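# Four arms lay roller across two bars in yellow bay

## Task

Set the roller down inside the yellow bay so it rests across two neighbouring cross bars whose spacing roughly matches the gap beneath the roller at the start; when finished, each bar has to be supported by both rails.

## Robot and tools

Setup: four Kinova Gen3 arms (arm1 to arm4) share one scene frame in metres, origin on the floor, +z up. Each arm has a seven-joint arm plus a five-finger right hand. Bases: arm1 at (-0.999, -0.479, 0.785), arm2 at (-0.302, 0.519, 0.812), arm3 at (0.619, -0.539, 0.849), arm4 at (1.221, 0.503, 0.821); each base looks along its own +x, rotated by the quaternions given in the setup. Reach is about 1.06 m from the joint1 axis.

Hand frame: the hand point sits 0.045 m in front of the palm. Its +z runs along straightened fingers, +y comes out of the palm, +x goes across the palm away from the thumb. Straight fingers extend 0.06 to 0.07 m past the point and lie 0.06 m behind it along -y. A wrist bracket on the little-finger side protrudes and can strike things. With the thumb swung in front of the palm (hand_thumb_turn near -1) the hand can wrap objects roughly 0.035 to 0.065 m thick, or a handle down to about 0.025 m; thumb tip against index pad can pinch light items.

Tool move: the argument has optional keys arm1, arm2, arm3, arm4 (one object per arm, each independent) and cameras. Inside an arm object:
- joints: absolute targets by name. joint1_rad to joint7_rad in radians (limits: joints 1, 3, 5, 7 within ±6.283; joint2 ±2.249; joint4 ±2.579; joint6 ±2.099). Finger keys hand_little, hand_ring, hand_middle, hand_index, hand_thumb_turn, hand_thumb_bend run -1 (closed; for the turn, thumb in front of palm) to +1 (open/straight; turn: thumb beside palm). hand_force_limit (-1 to 1, about 0 to 10 N at the fingertip, 15 N for thumb motors) and hand_speed (-0.96 to 1) are settings, not motions.
- target: an absolute hand pose in the scene frame, seven numbers [x, y, z, qw, qx, qy, qz], metres and unit quaternion, the same layout as the printed hand line. The hand follows a straight line toward it from its current hand_target. When target is used, joints may only carry the hand_ keys.
- speed: top linear speed in m/s, 0.002 to 0.5, default 0.25; rotation capped at twice that in rad/s.
- min_time_s: 0.1 to 8 s, minimum duration for that arm's joint motions.
All parts of one action begin together. Hand paths finish together and stop after 10 s; no action exceeds 15 s. Paths ignore obstacles and other arms; the hand can lag, drift, or overshoot speed, especially near full extension. Leaving an arm out does not cancel its previous push. A call with no action reports full state and images.

cameras: list drawn from arm1_cam_wrist to arm4_cam_wrist, cam_high, cam_low, or ["all"]; [] for none. wait takes seconds 0 to 10 and reports state. zoom_image takes camera and region [x0, y0, x1, y1] in pixels (top-left origin, at most 504 by 504) of that camera's most recent image. show_instructions shows the reference page. finished_scene ends the scene permanently; the roller must already rest correctly.

Reading results: "move" lists arms that received a command; "as last shown" means uncommanded, with status "not commanded". hand gives the measured pose, hand_target the pose of current joint targets. Statuses: done (hand within 1 cm and 2 degrees), off_target (resting short, maybe still pushing), time_out (joint holds where it stopped), not_followed or "joint command not followed" / "pose unreachable" (a safety check blocked the arm; resend or change targets). hand_stopped_by gives six words for little, ring, middle, index, thumb_bend, thumb_turn: moving, target, force, stalled or fault. The *_load_n values are fingertip forces in N, positive when pushed open; a grip loss shows as load near 0. Joint velocities in rad/s; "within noise" means still. Joint torques and Flange force indicate contact and load. A MOTOR HOT line warns of heating; OVER-TEMPERATURE FAULT means the arm sags for 30 to 60 s. A torque fault (sensor at limit, or joint off plan by over 5 degrees) freezes the arm for 10 s and skips its remaining commands. If a call is refused or a stop interrupts it, later motion calls in that same reply are not executed.

Gripping: a finger motor only starts when its target changes by 0.002 or more; it closes until reaching target or the force limit, then locks. Scene begins with hand_force_limit 0 and hand_speed -0.8, so raise the force limit before grasping. For gentle closing use hand_speed -0.94 or lower. To grip tighter, increase the force limit and send a more-closed target; to release, send a more-open one.

Cautions: never let arms squeeze each other, including closing fingers onto another arm's hand; safety checks may act late. The arms push on after contact, so avoid driving into the table, rails or bars. Wrist motors are weak (joint5 about 22.5, joint6 26.7, joint7 27.8 N m). Lower the roller gently with no drop, even small; do not release it while moving, knock bars off the rails, or push anything out of the work area or to the floor. Loose objects may be nudged occasionally. Calibrated camera poses are approximate; printed hand positions get less accurate at long reach.

Each tool is called by a JSON object that holds its "api" and its "payload", one argument or row to a line.

Reference images:

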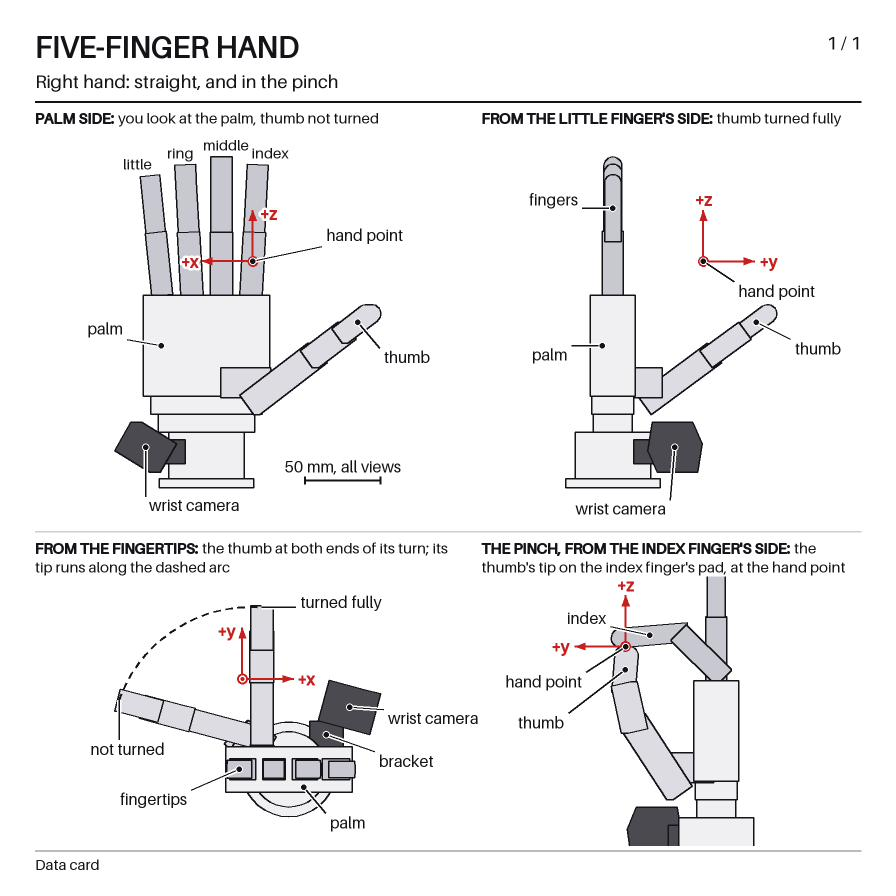

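## Session

{"api": "move", "payload": {
  "cameras": ["all"]
}}

Scene clock: 0.00 s.
Joint torques (N m): no reading
Flange force (N): no reading
Joint velocities: within noise
arm1.joint_positions: joint1_rad=-0.256 joint2_rad=-0.328 joint3_rad=-0.058 joint4_rad=+1.458 joint5_rad=-0.070 joint6_rad=+1.986 joint7_rad=-2.144 hand_little=+1.000 hand_ring=+1.000 hand_middle=+1.000 hand_index=+1.000 hand_thumb_turn=+1.000 hand_thumb_bend=+1.000 hand_force_limit=+0.000 hand_speed=-0.800
arm1.joint_status: not commanded
arm1.hand_stopped_by: target,target,target,target,target,target
arm1.little_load_n: 0.0
arm1.ring_load_n: 0.0
arm1.middle_load_n: 0.0
arm1.index_load_n: 0.0
arm1.thumb_bend_load_n: 0.0
arm1.thumb_turn_load_n: 0.0
arm1.hand: x=-1.0711 y=-0.2724 z=+1.2826 quat_wxyz=(+0.010, +0.552, -0.833, -0.017) (m; scene frame)
arm1.hand_target: x=-1.0711 y=-0.2724 z=+1.2826 quat_wxyz=(+0.010, +0.552, -0.833, -0.017) (m; scene frame)
arm1.hand_status: not commanded
arm2.joint_positions: joint1_rad=+0.344 joint2_rad=-0.414 joint3_rad=-0.124 joint4_rad=+1.417 joint5_rad=-0.016 joint6_rad=+1.950 joint7_rad=-1.893 hand_little=+1.000 hand_ring=+1.000 hand_middle=+1.000 hand_index=+1.000 hand_thumb_turn=+1.000 hand_thumb_bend=+1.000 hand_force_limit=+0.000 hand_speed=-0.800
arm2.joint_status: not commanded
arm2.hand_stopped_by: target,target,target,target,target,target
arm2.little_load_n: 0.0
arm2.ring_load_n: 0.0
arm2.middle_load_n: 0.0
arm2.index_load_n: 0.0
arm2.thumb_bend_load_n: 0.0
arm2.thumb_turn_load_n: 0.0
arm2.hand: x=-0.3315 y=+0.3162 z=+1.3420 quat_wxyz=(-0.051, -0.895, -0.435, +0.082) (m; scene frame)
arm2.hand_target: x=-0.3315 y=+0.3162 z=+1.3420 quat_wxyz=(-0.051, -0.895, -0.435, +0.082) (m; scene frame)
arm2.hand_status: not commanded
arm3.joint_positions: joint1_rad=-0.202 joint2_rad=-0.404 joint3_rad=-0.047 joint4_rad=+1.533 joint5_rad=-0.079 joint6_rad=+1.971 joint7_rad=-2.100 hand_little=+1.000 hand_ring=+1.000 hand_middle=+1.000 hand_index=+1.000 hand_thumb_turn=+1.000 hand_thumb_bend=+1.000 hand_force_limit=+0.000 hand_speed=-0.800
arm3.joint_status: not commanded
arm3.hand_stopped_by: target,target,target,target,target,target
arm3.little_load_n: 0.0
arm3.ring_load_n: 0.0
arm3.middle_load_n: 0.0
arm3.index_load_n: 0.0
arm3.thumb_bend_load_n: 0.0
arm3.thumb_turn_load_n: 0.0
arm3.hand: x=+0.4988 y=-0.3918 z=+1.3388 quat_wxyz=(+0.014, +0.687, -0.726, -0.029) (m; scene frame)
arm3.hand_target: x=+0.4988 y=-0.3918 z=+1.3388 quat_wxyz=(+0.014, +0.687, -0.726, -0.029) (m; scene frame)
arm3.hand_status: not commanded
arm4.joint_positions: joint1_rad=+0.203 joint2_rad=-0.409 joint3_rad=-0.035 joint4_rad=+1.478 joint5_rad=-0.011 joint6_rad=+2.007 joint7_rad=-1.667 hand_little=+1.000 hand_ring=+1.000 hand_middle=+1.000 hand_index=+1.000 hand_thumb_turn=+1.000 hand_thumb_bend=+1.000 hand_force_limit=+0.000 hand_speed=-0.800
arm4.joint_status: not commanded
arm4.hand_stopped_by: target,target,target,target,target,target
arm4.little_load_n: 0.0
arm4.ring_load_n: 0.0
arm4.middle_load_n: 0.0
arm4.index_load_n: 0.0
arm4.thumb_bend_load_n: 0.0
arm4.thumb_turn_load_n: 0.0
arm4.hand: x=+1.2467 y=+0.3359 z=+1.3243 quat_wxyz=(-0.025, -0.757, -0.652, +0.022) (m; scene frame)
arm4.hand_target: x=+1.2467 y=+0.3359 z=+1.3243 quat_wxyz=(-0.025, -0.757, -0.652, +0.022) (m; scene frame)
arm4.hand_status: not commanded
pictures: arm1_cam_wrist, arm2_cam_wrist, arm3_cam_wrist, arm4_cam_wrist, cam_high, cam_low

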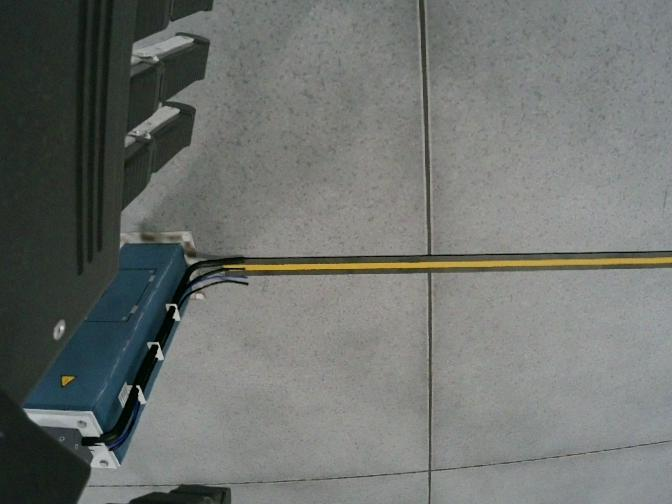

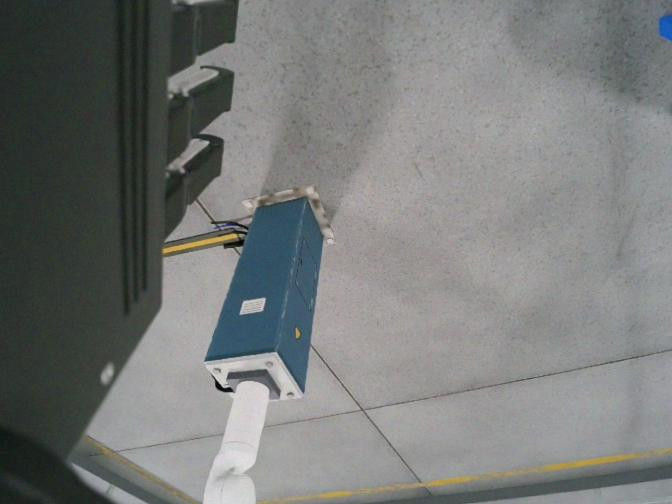

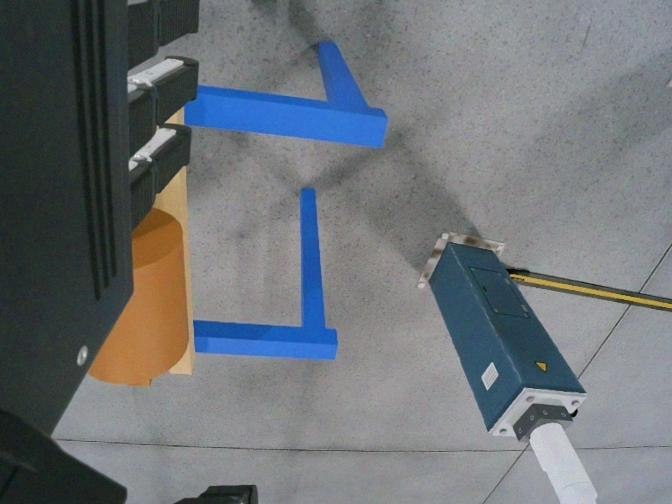

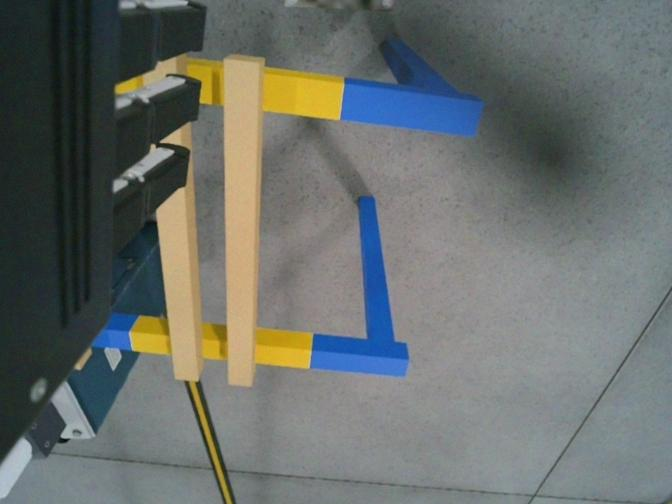

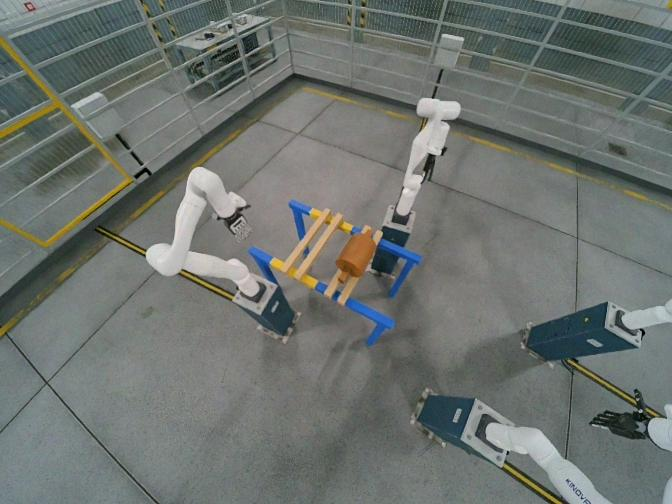

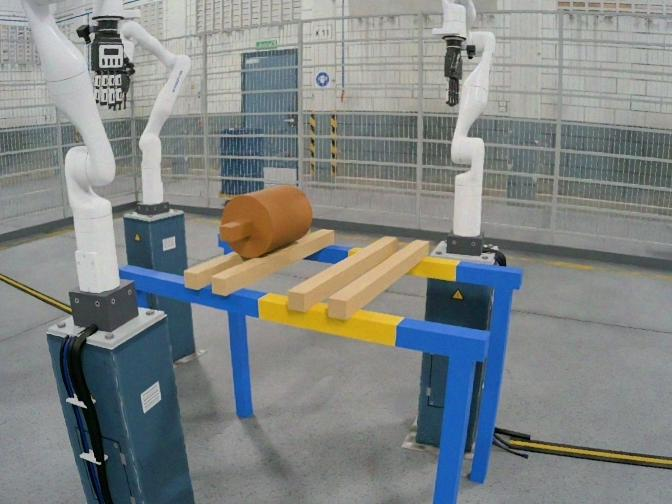

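{"api": "zoom_image", "payload": {
  "camera": "cam_low",
  "region": [110, 150, 530, 400]
}}

{"api": "zoom_image", "payload": {
  "camera": "cam_high",
  "region": [220, 180, 440, 350]
}}

{"api": "zoom_image", "payload": {
  "camera": "arm3_cam_wrist",
  "region": [80, 20, 420, 400]
}}

{"api": "zoom_image", "payload": {
  "camera": "arm4_cam_wrist",
  "region": [80, 20, 500, 420]
}}

Scaled by 1.200 from the camera's image (finer frame: 960x720).

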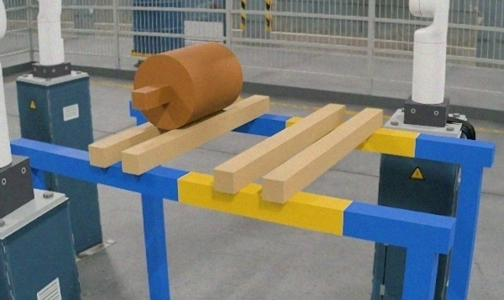

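Scaled by 2.291 from the camera's image (finer frame: 960x720).

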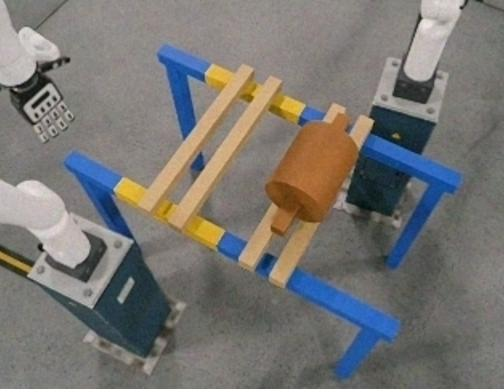

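Scaled by 1.326 from the camera's image (finer frame: 960x720).

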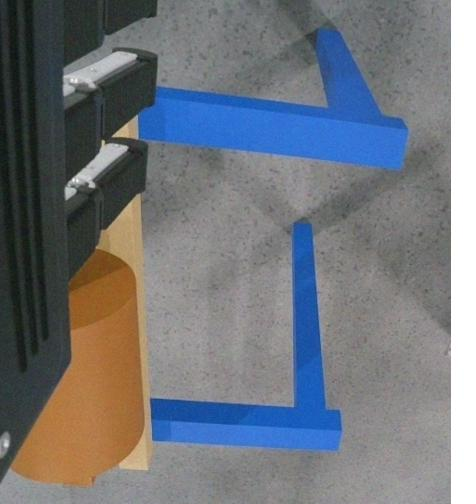

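Scaled by 1.200 from the camera's image (finer frame: 960x720).

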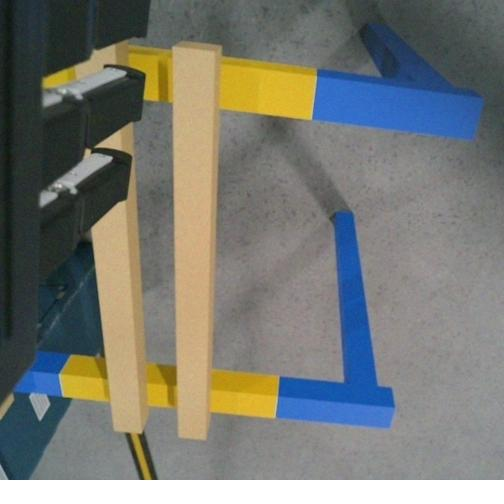

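{"api": "zoom_image", "payload": {
  "camera": "cam_high",
  "region": [240, 190, 340, 290]
}}

{"api": "zoom_image", "payload": {
  "camera": "cam_high",
  "region": [310, 210, 430, 330]
}}

{"api": "zoom_image", "payload": {
  "camera": "cam_low",
  "region": [110, 170, 290, 320]
}}

{"api": "zoom_image", "payload": {
  "camera": "cam_low",
  "region": [240, 200, 540, 400]
}}

Scaled by 5.040 from the camera's image (finer frame: 960x720).

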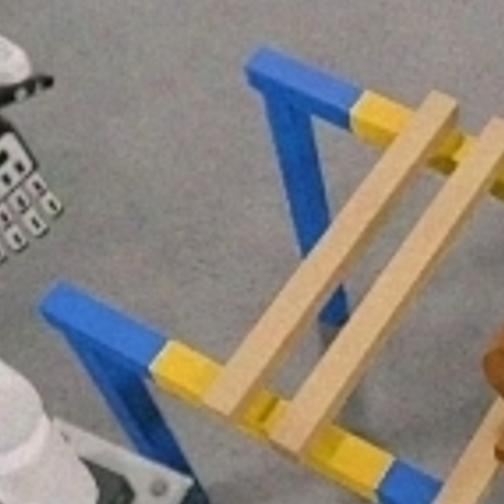

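Scaled by 4.200 from the camera's image (finer frame: 960x720).

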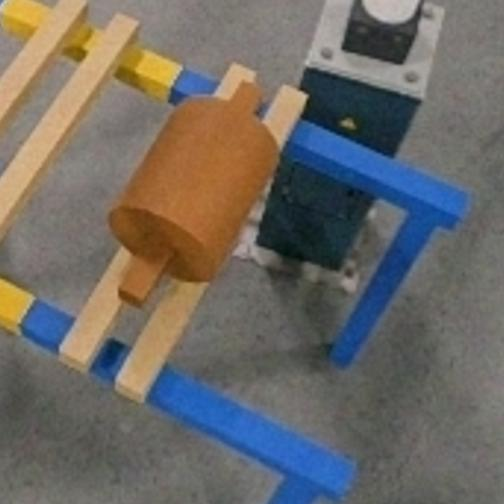

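Scaled by 2.800 from the camera's image (finer frame: 960x720).

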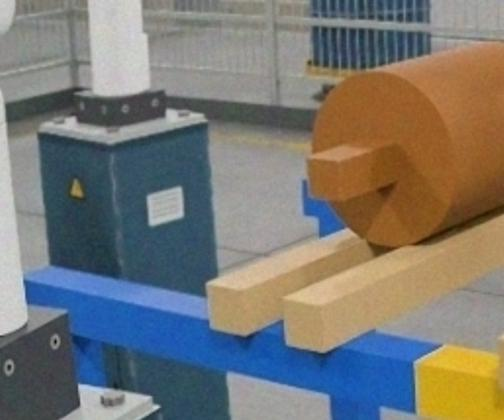

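Scaled by 1.680 from the camera's image (finer frame: 960x720).

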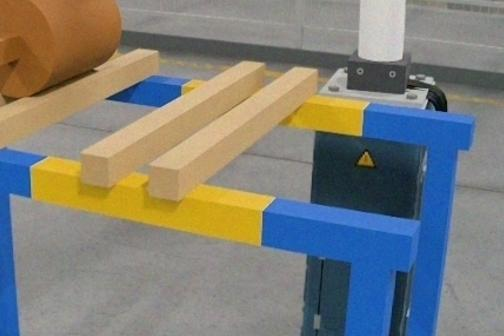

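{"api": "move", "payload": {
  "arm3": {"target": [0.86, -0.36, 1.30, 0, 0.7071, -0.7071, 0]},
  "arm4": {"target": [0.95, 0.35, 1.30, 0, 0.7071, 0.7071, 0]},
  "cameras": ["arm3_cam_wrist", "arm4_cam_wrist", "cam_high"]
}}

Scene clock: 6.87 s.
Joint torques (N m): arm1=[1.1 -1.54 0.06 -4.62 -0.06 -0.4 -0.29] | arm2=[1.38 0.94 -0.41 -6.78 -0.15 -0.16 0.11] | arm3=[0.2 7.34 -1.68 -7.5 -0.19 0.15 0.04] | arm4=[-1.36 -6.62 2.79 -4.73 -0.03 -0.25 -0.02]
Flange force (N): arm1=[-3.5 1.2 -12.6] | arm2=[-0.7 -2.8 -0.9] | arm3=[4.1 6.3 4.7] | arm4=[-2.7 -17.6 -16.7]
move: arm3 done; arm4 done
Joint velocities: within noise
arm1, arm2: as last shown
arm3.joint_positions: joint1_rad=-0.741 joint2_rad=-0.448 joint3_rad=+1.295 joint4_rad=+1.302 joint5_rad=+0.461 joint6_rad=+1.944 joint7_rad=-1.070 hand_little=+1.000 hand_ring=+1.000 hand_middle=+1.000 hand_index=+1.000 hand_thumb_turn=+1.000 hand_thumb_bend=+1.000 hand_force_limit=+0.000 hand_speed=-0.800
arm3.joint_status: not commanded
arm3.hand_stopped_by: target,target,target,target,target,target
arm3.little_load_n: 0.0
arm3.ring_load_n: 0.0
arm3.middle_load_n: 0.0
arm3.index_load_n: 0.0
arm3.thumb_bend_load_n: 0.0
arm3.thumb_turn_load_n: 0.0
arm3.hand: x=+0.8600 y=-0.3600 z=+1.3000 quat_wxyz=(+0.000, +0.707, -0.707, +0.000)
arm3.hand_target: x=+0.8600 y=-0.3600 z=+1.3000 quat_wxyz=(+0.000, +0.707, -0.707, +0.000)
arm3.hand_status: done (0.000 m and 0.0 deg from the pose sent, 0.365 m and 4.8 deg at the start)
arm4.joint_positions: joint1_rad=+0.368 joint2_rad=+0.204 joint3_rad=+1.201 joint4_rad=+1.152 joint5_rad=-0.200 joint6_rad=+1.901 joint7_rad=-0.188 hand_little=+1.000 hand_ring=+1.000 hand_middle=+1.000 hand_index=+1.000 hand_thumb_turn=+1.000 hand_thumb_bend=+1.000 hand_force_limit=+0.000 hand_speed=-0.800
arm4.joint_status: not commanded
arm4.hand_stopped_by: target,target,target,target,target,target
arm4.little_load_n: 0.0
arm4.ring_load_n: 0.0
arm4.middle_load_n: 0.0
arm4.index_load_n: 0.0
arm4.thumb_bend_load_n: -0.5
arm4.thumb_turn_load_n: 0.0
arm4.hand: x=+0.9500 y=+0.3500 z=+1.3000 quat_wxyz=(+0.000, -0.707, -0.707, +0.000)
arm4.hand_target: x=+0.9500 y=+0.3500 z=+1.3000 quat_wxyz=(+0.000, -0.707, -0.707, +0.000)
arm4.hand_status: done (0.000 m and 0.0 deg from the pose sent, 0.298 m and 9.3 deg at the start)
arm3_cam_wrist: T_world_to_cam=[[-0.97524, -0.22059, 0.01583, 0.73503], [-0.17599, 0.81742, 0.5485, -0.27527], [-0.13393, 0.53213, -0.836, 1.51023]] pos_world=[0.87065, -0.41649, 1.40191]
arm4_cam_wrist: T_world_to_cam=[[0.96803, 0.25083, -0.00213, -1.00067], [0.22296, -0.85654, 0.46543, -0.50745], [0.11492, -0.45102, -0.88508, 1.31224]] pos_world=[0.93102, 0.40819, 1.3955]

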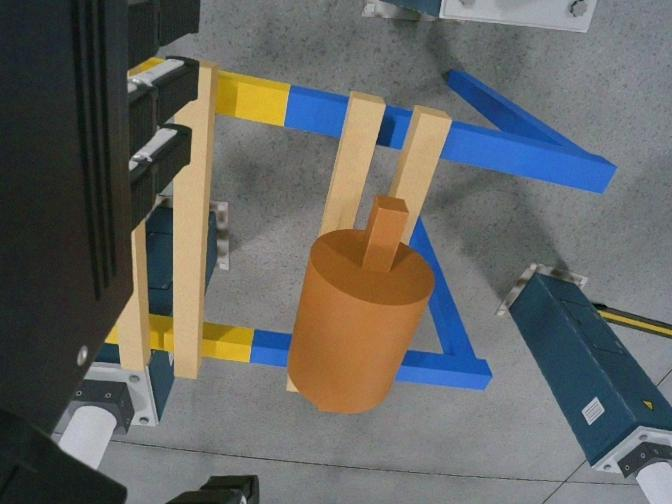

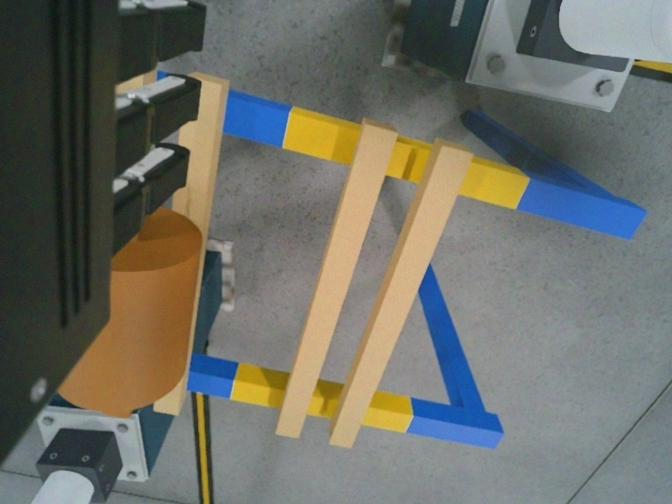

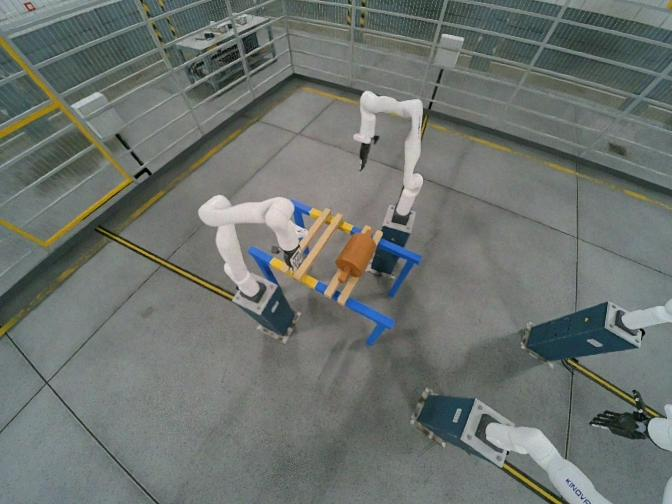

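{"api": "zoom_image", "payload": {
  "camera": "arm4_cam_wrist",
  "region": [260, 100, 500, 280]
}}

{"api": "zoom_image", "payload": {
  "camera": "arm4_cam_wrist",
  "region": [180, 300, 420, 480]
}}

{"api": "zoom_image", "payload": {
  "camera": "arm3_cam_wrist",
  "region": [300, 80, 480, 260]
}}

{"api": "zoom_image", "payload": {
  "camera": "arm3_cam_wrist",
  "region": [240, 180, 480, 420]
}}

Scaled by 2.100 from the camera's image (finer frame: 960x720).

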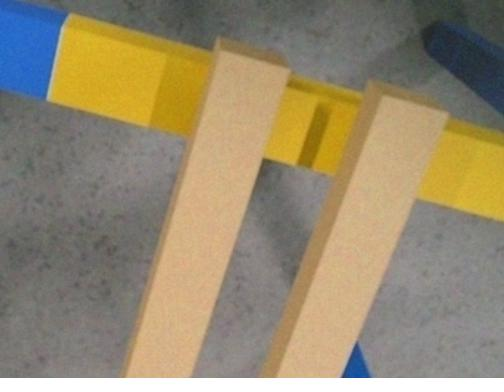

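Scaled by 2.100 from the camera's image (finer frame: 960x720).

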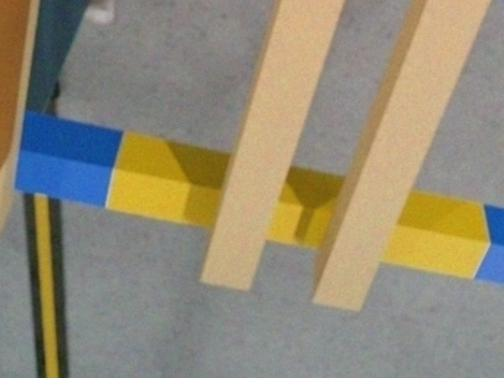

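Scaled by 2.800 from the camera's image (finer frame: 960x720).

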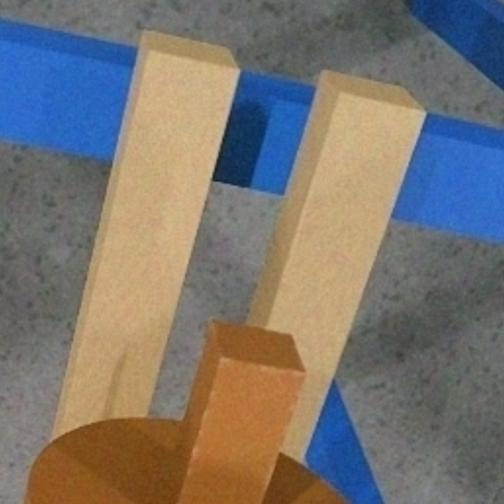

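Scaled by 2.100 from the camera's image (finer frame: 960x720).

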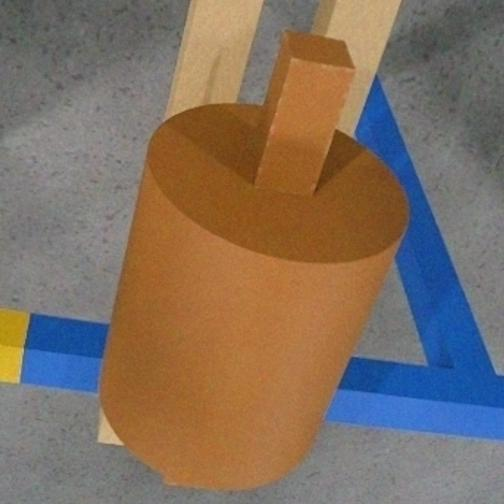

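{"api": "zoom_image", "payload": {
  "camera": "arm3_cam_wrist",
  "region": [330, 80, 470, 160]
}}

{"api": "zoom_image", "payload": {
  "camera": "arm4_cam_wrist",
  "region": [350, 100, 490, 180]
}}

{"api": "zoom_image", "payload": {
  "camera": "arm3_cam_wrist",
  "region": [330, 140, 470, 260]
}}

Scaled by 3.600 from the camera's image (finer frame: 960x720).

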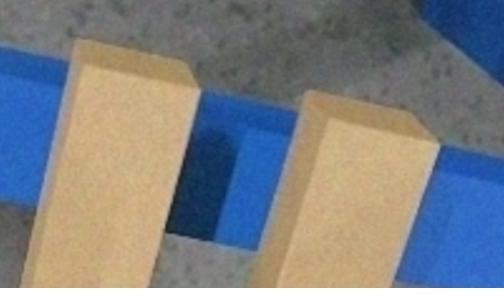

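Scaled by 3.600 from the camera's image (finer frame: 960x720).

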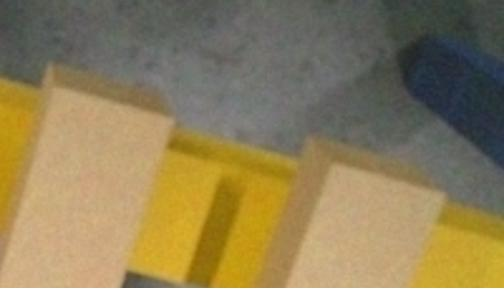

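Scaled by 3.600 from the camera's image (finer frame: 960x720).

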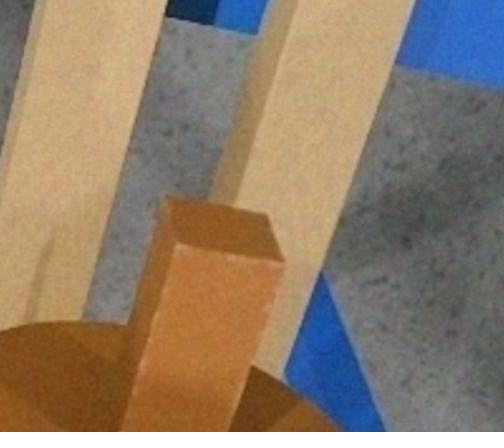

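{"api": "move", "payload": {
  "arm3": {"target": [1.18, -0.36, 1.30, 0, 0.7071, -0.7071, 0]},
  "arm4": {"target": [0.63, 0.35, 1.30, 0, 0.7071, 0.7071, 0]},
  "cameras": ["arm3_cam_wrist", "arm4_cam_wrist"]
}}

{"api": "zoom_image", "payload": {
  "camera": "arm3_cam_wrist",
  "region": [330, 80, 470, 160]
}}

{"api": "zoom_image", "payload": {
  "camera": "arm4_cam_wrist",
  "region": [350, 100, 490, 180]
}}

Scene clock: 18.47 s.
Joint torques (N m): arm1=[1.17 -1.51 -0.02 -4.71 -0.05 -0.45 -0.29] | arm2=[1.33 0.96 -0.5 -6.89 -0.11 -0.16 0.13] | arm3=[0.13 21.19 1.58 -2.96 -0.24 -0.46 0.01] | arm4=[-1.37 -20.97 1.53 -1.86 -0.12 -1.21 -0.04]
Flange force (N): arm1=[-3.4 0.9 -12.3] | arm2=[-0.5 -3.0 -0.5] | arm3=no reading | arm4=no reading
move: arm3 off_target; arm4 off_target
Joint velocities: arm1=[within noise] | arm2=[within noise] | arm3=[0 0 -0.017 0.001 0.015 0 0] | arm4=[0.001 0 -0.003 0 0.005 0 -0.001]
arm1, arm2: as last shown
arm2.little_load_n: 0.5
arm3.joint_positions: joint1_rad=-1.567 joint2_rad=-0.833 joint3_rad=+1.916 joint4_rad=+0.035 joint5_rad=+1.176 joint6_rad=+2.033 joint7_rad=-0.291 hand_little=+1.000 hand_ring=+1.000 hand_middle=+1.000 hand_index=+1.000 hand_thumb_turn=+1.000 hand_thumb_bend=+1.000 hand_force_limit=+0.000 hand_speed=-0.800
arm3.joint_status: not commanded
arm3.hand_stopped_by: target,target,target,target,target,target
arm3.little_load_n: 0.0
arm3.ring_load_n: 0.0
arm3.middle_load_n: 0.0
arm3.index_load_n: 0.0
arm3.thumb_bend_load_n: 0.0
arm3.thumb_turn_load_n: 0.0
arm3.hand: x=+1.1792 y=-0.3601 z=+1.2992 quat_wxyz=(-0.124, +0.685, -0.715, +0.057)
arm3.hand_target: x=+1.1791 y=-0.3602 z=+1.2992 quat_wxyz=(-0.124, +0.685, -0.715, +0.057)
arm3.hand_status: off_target (0.001 m and 15.9 deg from the pose sent, 0.320 m and 0.0 deg at the start; a joint's target at an end of its range on 30 of 67 steps)
arm4.joint_positions: joint1_rad=+1.468 joint2_rad=+0.803 joint3_rad=+0.881 joint4_rad=+0.035 joint5_rad=-0.891 joint6_rad=+1.917 joint7_rad=-0.256 hand_little=+1.000 hand_ring=+1.000 hand_middle=+1.000 hand_index=+1.000 hand_thumb_turn=+1.000 hand_thumb_bend=+1.000 hand_force_limit=+0.000 hand_speed=-0.800
arm4.joint_status: not commanded
arm4.hand_stopped_by: target,target,target,target,target,target
arm4.little_load_n: 0.0
arm4.ring_load_n: 0.0
arm4.middle_load_n: 0.0
arm4.index_load_n: 0.0
arm4.thumb_bend_load_n: 0.0
arm4.thumb_turn_load_n: 0.0
arm4.hand: x=+0.6308 y=+0.3501 z=+1.2992 quat_wxyz=(+0.091, -0.713, -0.673, +0.173)
arm4.hand_target: x=+0.6308 y=+0.3501 z=+1.2992 quat_wxyz=(+0.091, -0.713, -0.673, +0.173)
arm4.hand_status: off_target (0.001 m and 22.8 deg from the pose sent, 0.320 m and 0.0 deg at the start; pose on its path clipped on 24 of 67 steps; a joint's target at an end of its range on 26 of 67 steps)
arm3_cam_wrist: T_world_to_cam=[[-0.95294, -0.16821, -0.2522, 1.38707], [-0.28616, 0.77368, 0.56527, -0.12615], [0.10004, 0.61084, -0.78541, 1.23905]] pos_world=[1.16175, -0.42594, 1.39428]
arm4_cam_wrist: T_world_to_cam=[[0.90666, 0.17308, -0.38473, -0.12868], [0.34957, -0.81876, 0.45545, -0.51594], [-0.23617, -0.54742, -0.80284, 1.49675]] pos_world=[0.6505, 0.41919, 1.38713]

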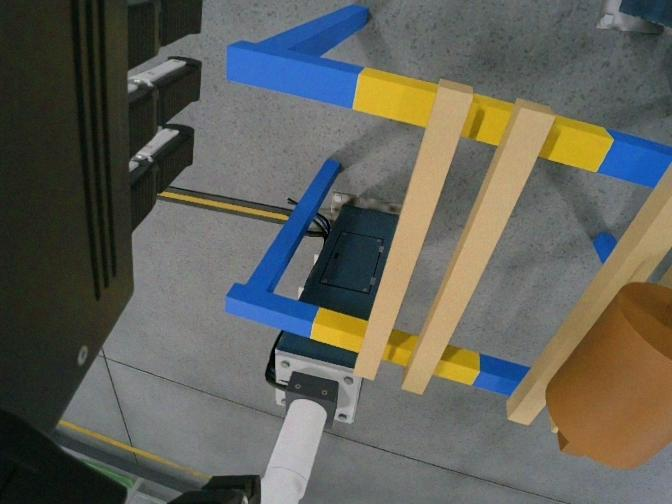

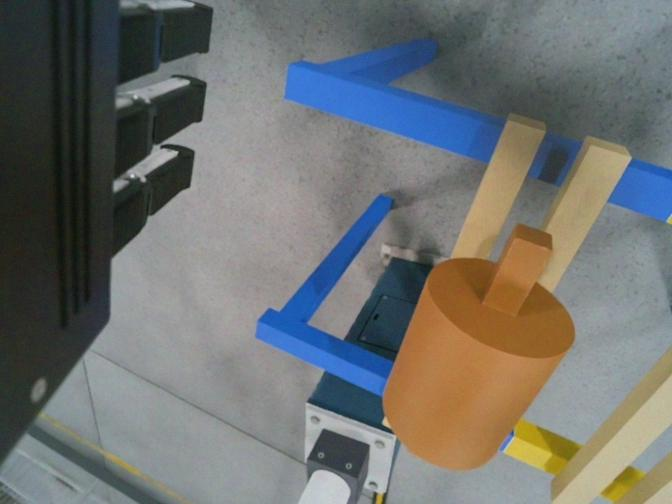

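Scaled by 3.600 from the camera's image (finer frame: 960x720).

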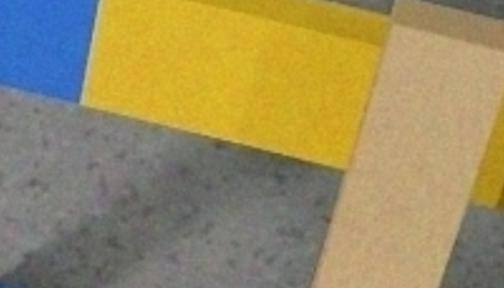

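Scaled by 3.600 from the camera's image (finer frame: 960x720).

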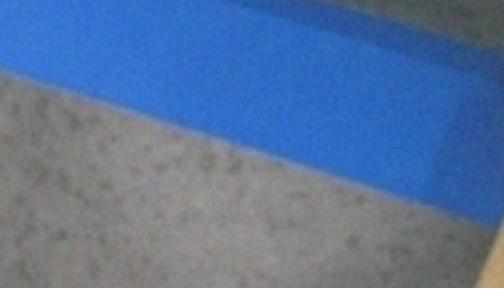

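{"api": "move", "payload": {
  "arm3": {"joints": {"joint1_rad": 0.627, "joint2_rad": 0.0, "joint3_rad": 0, "joint4_rad": 1.67, "joint5_rad": 0, "joint6_rad": 1.47, "joint7_rad": -1.141}, "min_time_s": 4},
  "arm4": {"joints": {"joint1_rad": 1.11, "joint2_rad": 0.3, "joint3_rad": 0, "joint4_rad": 1.3, "joint5_rad": 0, "joint6_rad": 1.54, "joint7_rad": -0.574}, "min_time_s": 4},
  "cameras": ["arm3_cam_wrist", "arm4_cam_wrist", "cam_high", "cam_low"]
}}

Scene clock: 24.63 s.
Joint torques (N m): arm1=[1.18 -1.5 0 -4.72 -0.08 -0.39 -0.35] | arm2=[1.39 1 -0.44 -6.8 -0.17 -0.23 0.06] | arm3=[0.24 -8.84 1.6 -8.84 -0.17 0.15 0.05] | arm4=[-1.41 -13.92 1.44 -5.25 -0.1 -0.25 -0.05]
Flange force (N): arm1=[-3.5 0.8 -12.1] | arm2=[-0.6 -3.1 -1.0] | arm3=[-1.7 2.6 3.5] | arm4=[-3.5 -9.8 -9.5]
move: arm3 done; arm4 done
Joint velocities: within noise
arm1, arm2: as last shown
arm2.little_load_n: 0.0
arm3.joint_positions: joint1_rad=+0.627 joint2_rad=+0.000 joint3_rad=+0.000 joint4_rad=+1.670 joint5_rad=+0.000 joint6_rad=+1.470 joint7_rad=-1.141 hand_little=+1.000 hand_ring=+1.000 hand_middle=+1.000 hand_index=+1.000 hand_thumb_turn=+1.000 hand_thumb_bend=+1.000 hand_force_limit=+0.000 hand_speed=-0.800
arm3.joint_status: all done
arm3.hand_stopped_by: target,target,target,target,target,target
arm3.little_load_n: 0.0
arm3.ring_load_n: 0.0
arm3.middle_load_n: 0.0
arm3.index_load_n: 0.0
arm3.thumb_bend_load_n: 0.0
arm3.thumb_turn_load_n: 0.0
arm3.hand: x=+0.7092 y=-0.2370 z=+1.2050 quat_wxyz=(-0.007, +0.707, -0.707, -0.002)
arm3.hand_target: x=+0.7092 y=-0.2370 z=+1.2050 quat_wxyz=(-0.007, +0.707, -0.707, -0.002)
arm3.hand_status: not commanded
arm4.joint_positions: joint1_rad=+1.110 joint2_rad=+0.300 joint3_rad=+0.000 joint4_rad=+1.300 joint5_rad=+0.000 joint6_rad=+1.540 joint7_rad=-0.574 hand_little=+1.000 hand_ring=+1.000 hand_middle=+1.000 hand_index=+1.000 hand_thumb_turn=+1.000 hand_thumb_bend=+1.000 hand_force_limit=+0.000 hand_speed=-0.800
arm4.joint_status: all done
arm4.hand_stopped_by: target,target,target,target,target,target
arm4.little_load_n: 0.0
arm4.ring_load_n: 0.0
arm4.middle_load_n: 0.0
arm4.index_load_n: 0.0
arm4.thumb_bend_load_n: 0.0
arm4.thumb_turn_load_n: 0.0
arm4.hand: x=+0.8967 y=+0.2547 z=+1.1744 quat_wxyz=(-0.003, -0.707, -0.707, -0.001)
arm4.hand_target: x=+0.8967 y=+0.2547 z=+1.1744 quat_wxyz=(-0.003, -0.707, -0.707, -0.001)
arm4.hand_status: not commanded
arm3_cam_wrist: T_world_to_cam=[[-0.97524, -0.22108, 0.00599, 0.62836], [-0.18037, 0.81073, 0.55694, -0.3589], [-0.12798, 0.54207, -0.83053, 1.33659]] pos_world=[0.71912, -0.29463, 1.3062]
arm4_cam_wrist: T_world_to_cam=[[0.96817, 0.25029, 0.0028, -0.93122], [0.21991, -0.85591, 0.46803, -0.51918], [0.11954, -0.45252, -0.88371, 1.15883]] pos_world=[0.87722, 0.3131, 1.26967]

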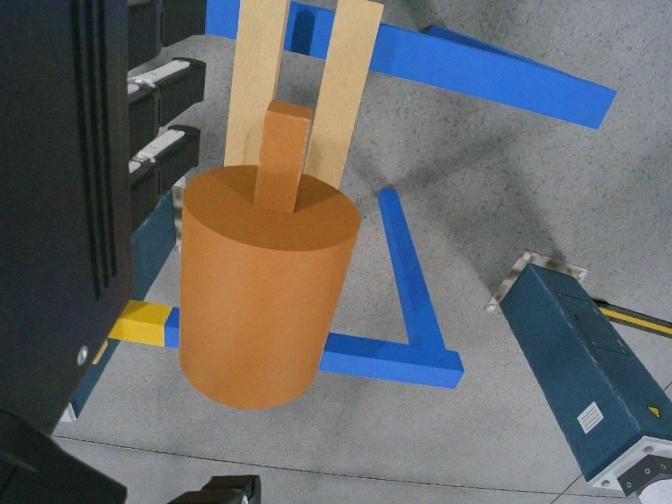

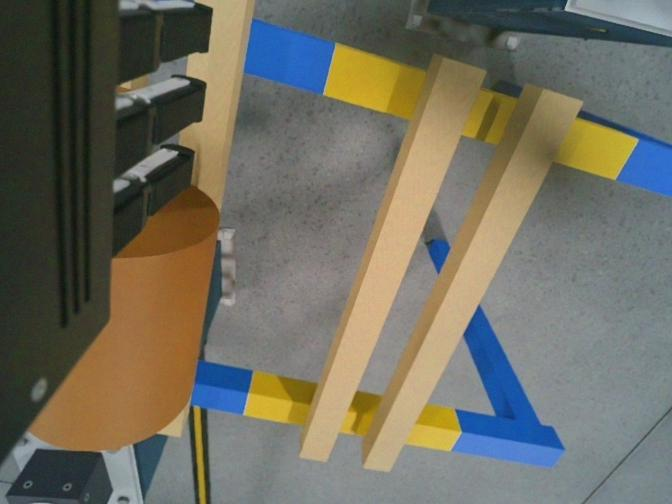

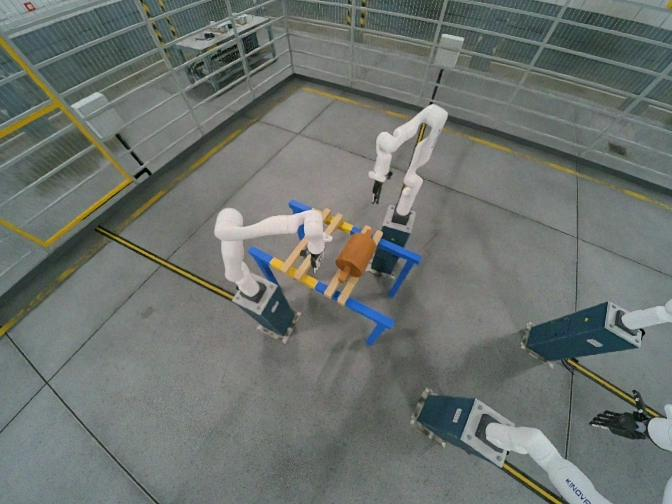

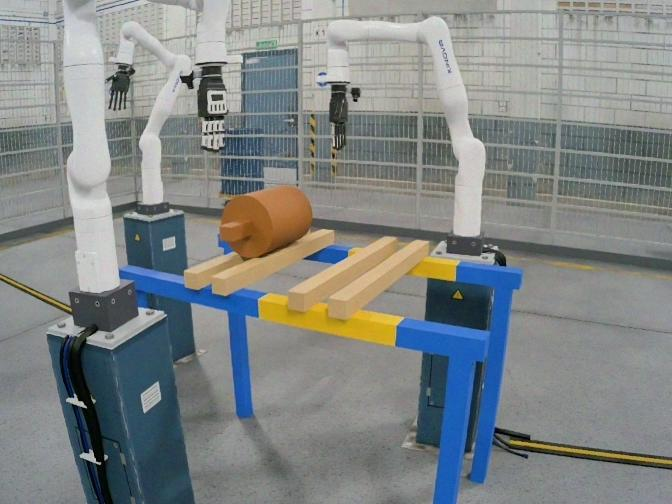

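{"api": "zoom_image", "payload": {
  "camera": "arm4_cam_wrist",
  "region": [400, 40, 600, 160]
}}

{"api": "zoom_image", "payload": {
  "camera": "arm4_cam_wrist",
  "region": [280, 380, 480, 500]
}}

{"api": "zoom_image", "payload": {
  "camera": "arm3_cam_wrist",
  "region": [220, 60, 420, 240]
}}

Scaled by 2.520 from the camera's image (finer frame: 960x720).

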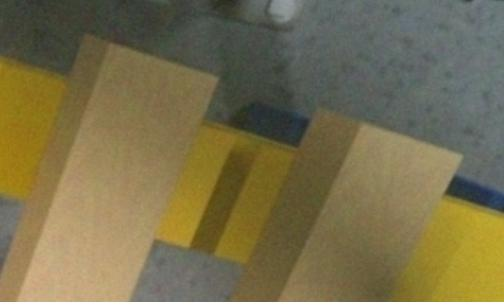

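Scaled by 2.520 from the camera's image (finer frame: 960x720).

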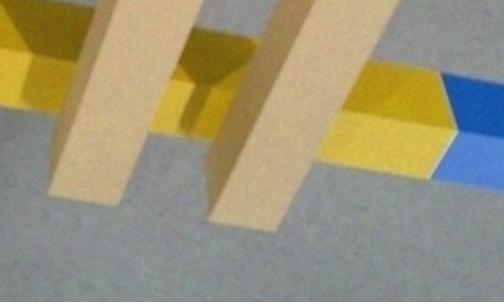

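Scaled by 2.520 from the camera's image (finer frame: 960x720).

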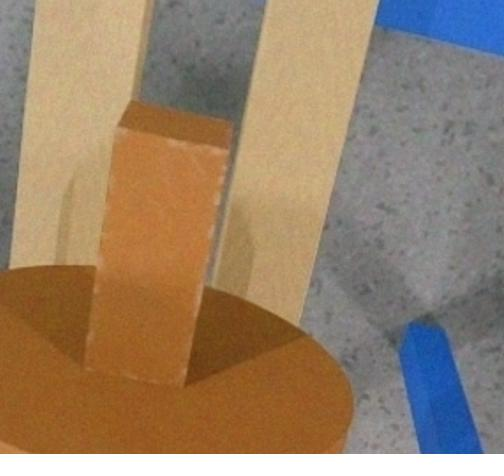

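{"api": "zoom_image", "payload": {
  "camera": "cam_low",
  "region": [180, 250, 260, 300]
}}

{"api": "zoom_image", "payload": {
  "camera": "cam_low",
  "region": [280, 270, 370, 330]
}}

Scaled by 6.300 from the camera's image (finer frame: 960x720).

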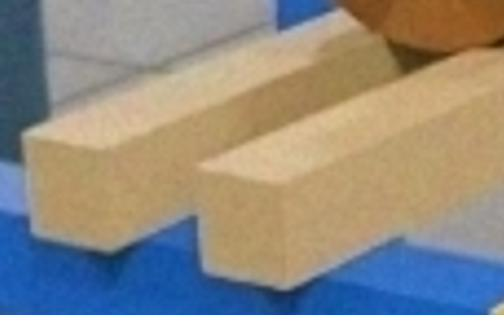

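Scaled by 5.600 from the camera's image (finer frame: 960x720).

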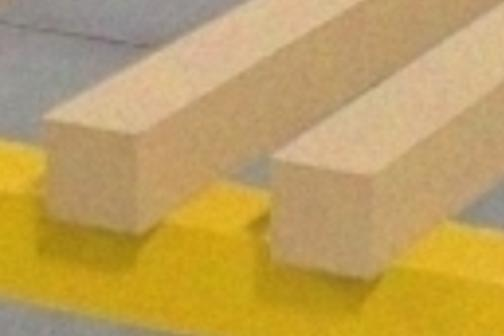

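{"api": "move", "payload": {
  "arm4": {"target": [1.235, -0.03, 1.02, 0, 0.7071, 0.7071, 0]},
  "cameras": ["arm4_cam_wrist", "cam_low", "cam_high"]
}}

Scene clock: 29.07 s.
Joint torques (N m): arm1=[1.13 -1.58 0.07 -4.84 -0.06 -0.39 -0.34] | arm2=[1.37 0.92 -0.49 -6.84 -0.12 -0.23 0.06] | arm3=[0.26 -8.89 1.64 -8.86 -0.17 0.11 0.08] | arm4=[-1.41 -17.57 0.47 -4.65 -0.05 -0.35 -0.03]
Flange force (N): arm1=[-3.4 1.0 -11.7] | arm2=[-0.7 -3.2 -0.9] | arm3=[-1.8 2.8 3.5] | arm4=[-10.8 -3.3 -5.8]
move: arm4 done
Joint velocities: within noise
arm1, arm2, arm3: as last shown
arm1.ring_load_n: 0.5
arm4.joint_positions: joint1_rad=+0.297 joint2_rad=+0.547 joint3_rad=-0.241 joint4_rad=+1.438 joint5_rad=+0.142 joint6_rad=+1.175 joint7_rad=-1.649 hand_little=+1.000 hand_ring=+1.000 hand_middle=+1.000 hand_index=+1.000 hand_thumb_turn=+1.000 hand_thumb_bend=+1.000 hand_force_limit=+0.000 hand_speed=-0.800
arm4.joint_status: not commanded
arm4.hand_stopped_by: target,target,target,target,target,target
arm4.little_load_n: 0.0
arm4.ring_load_n: 0.0
arm4.middle_load_n: 0.0
arm4.index_load_n: 0.0
arm4.thumb_bend_load_n: 0.0
arm4.thumb_turn_load_n: 0.0
arm4.hand: x=+1.2350 y=-0.0300 z=+1.0200 quat_wxyz=(+0.000, -0.707, -0.707, +0.000)
arm4.hand_target: x=+1.2350 y=-0.0300 z=+1.0200 quat_wxyz=(+0.000, -0.707, -0.707, +0.000)
arm4.hand_status: done (0.000 m and 0.0 deg from the pose sent, 0.468 m and 0.3 deg at the start)
pictures: arm4_cam_wrist, cam_high, cam_low
arm4_cam_wrist: T_world_to_cam=[[0.96803, 0.25083, -0.00213, -1.18184], [0.22296, -0.85654, 0.46543, -0.76616], [0.11492, -0.45102, -0.88508, 0.86028]] pos_world=[1.21602, 0.02819, 1.1155]

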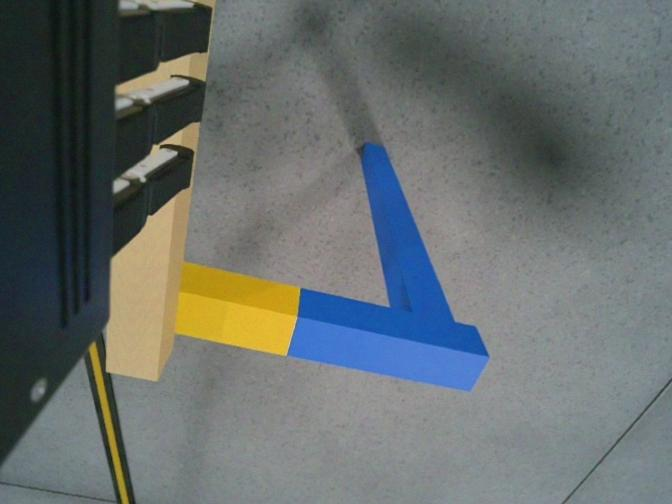

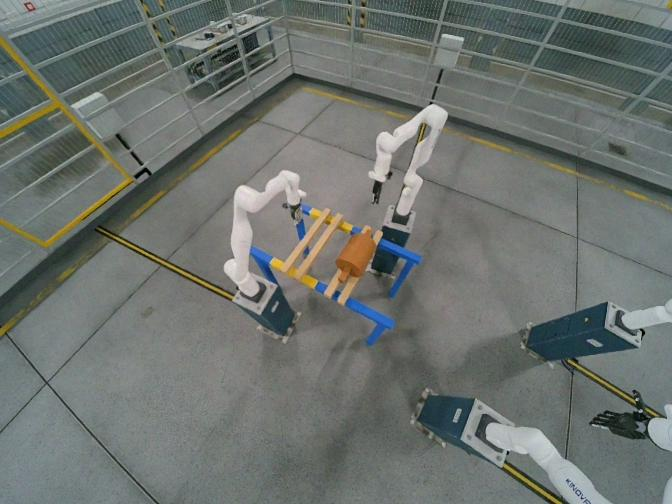

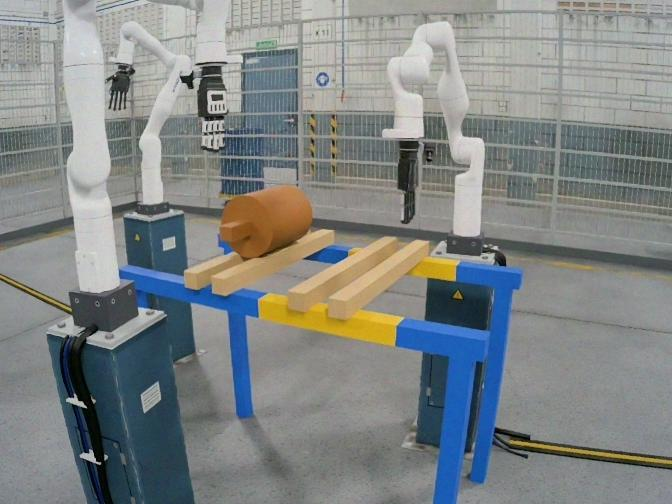

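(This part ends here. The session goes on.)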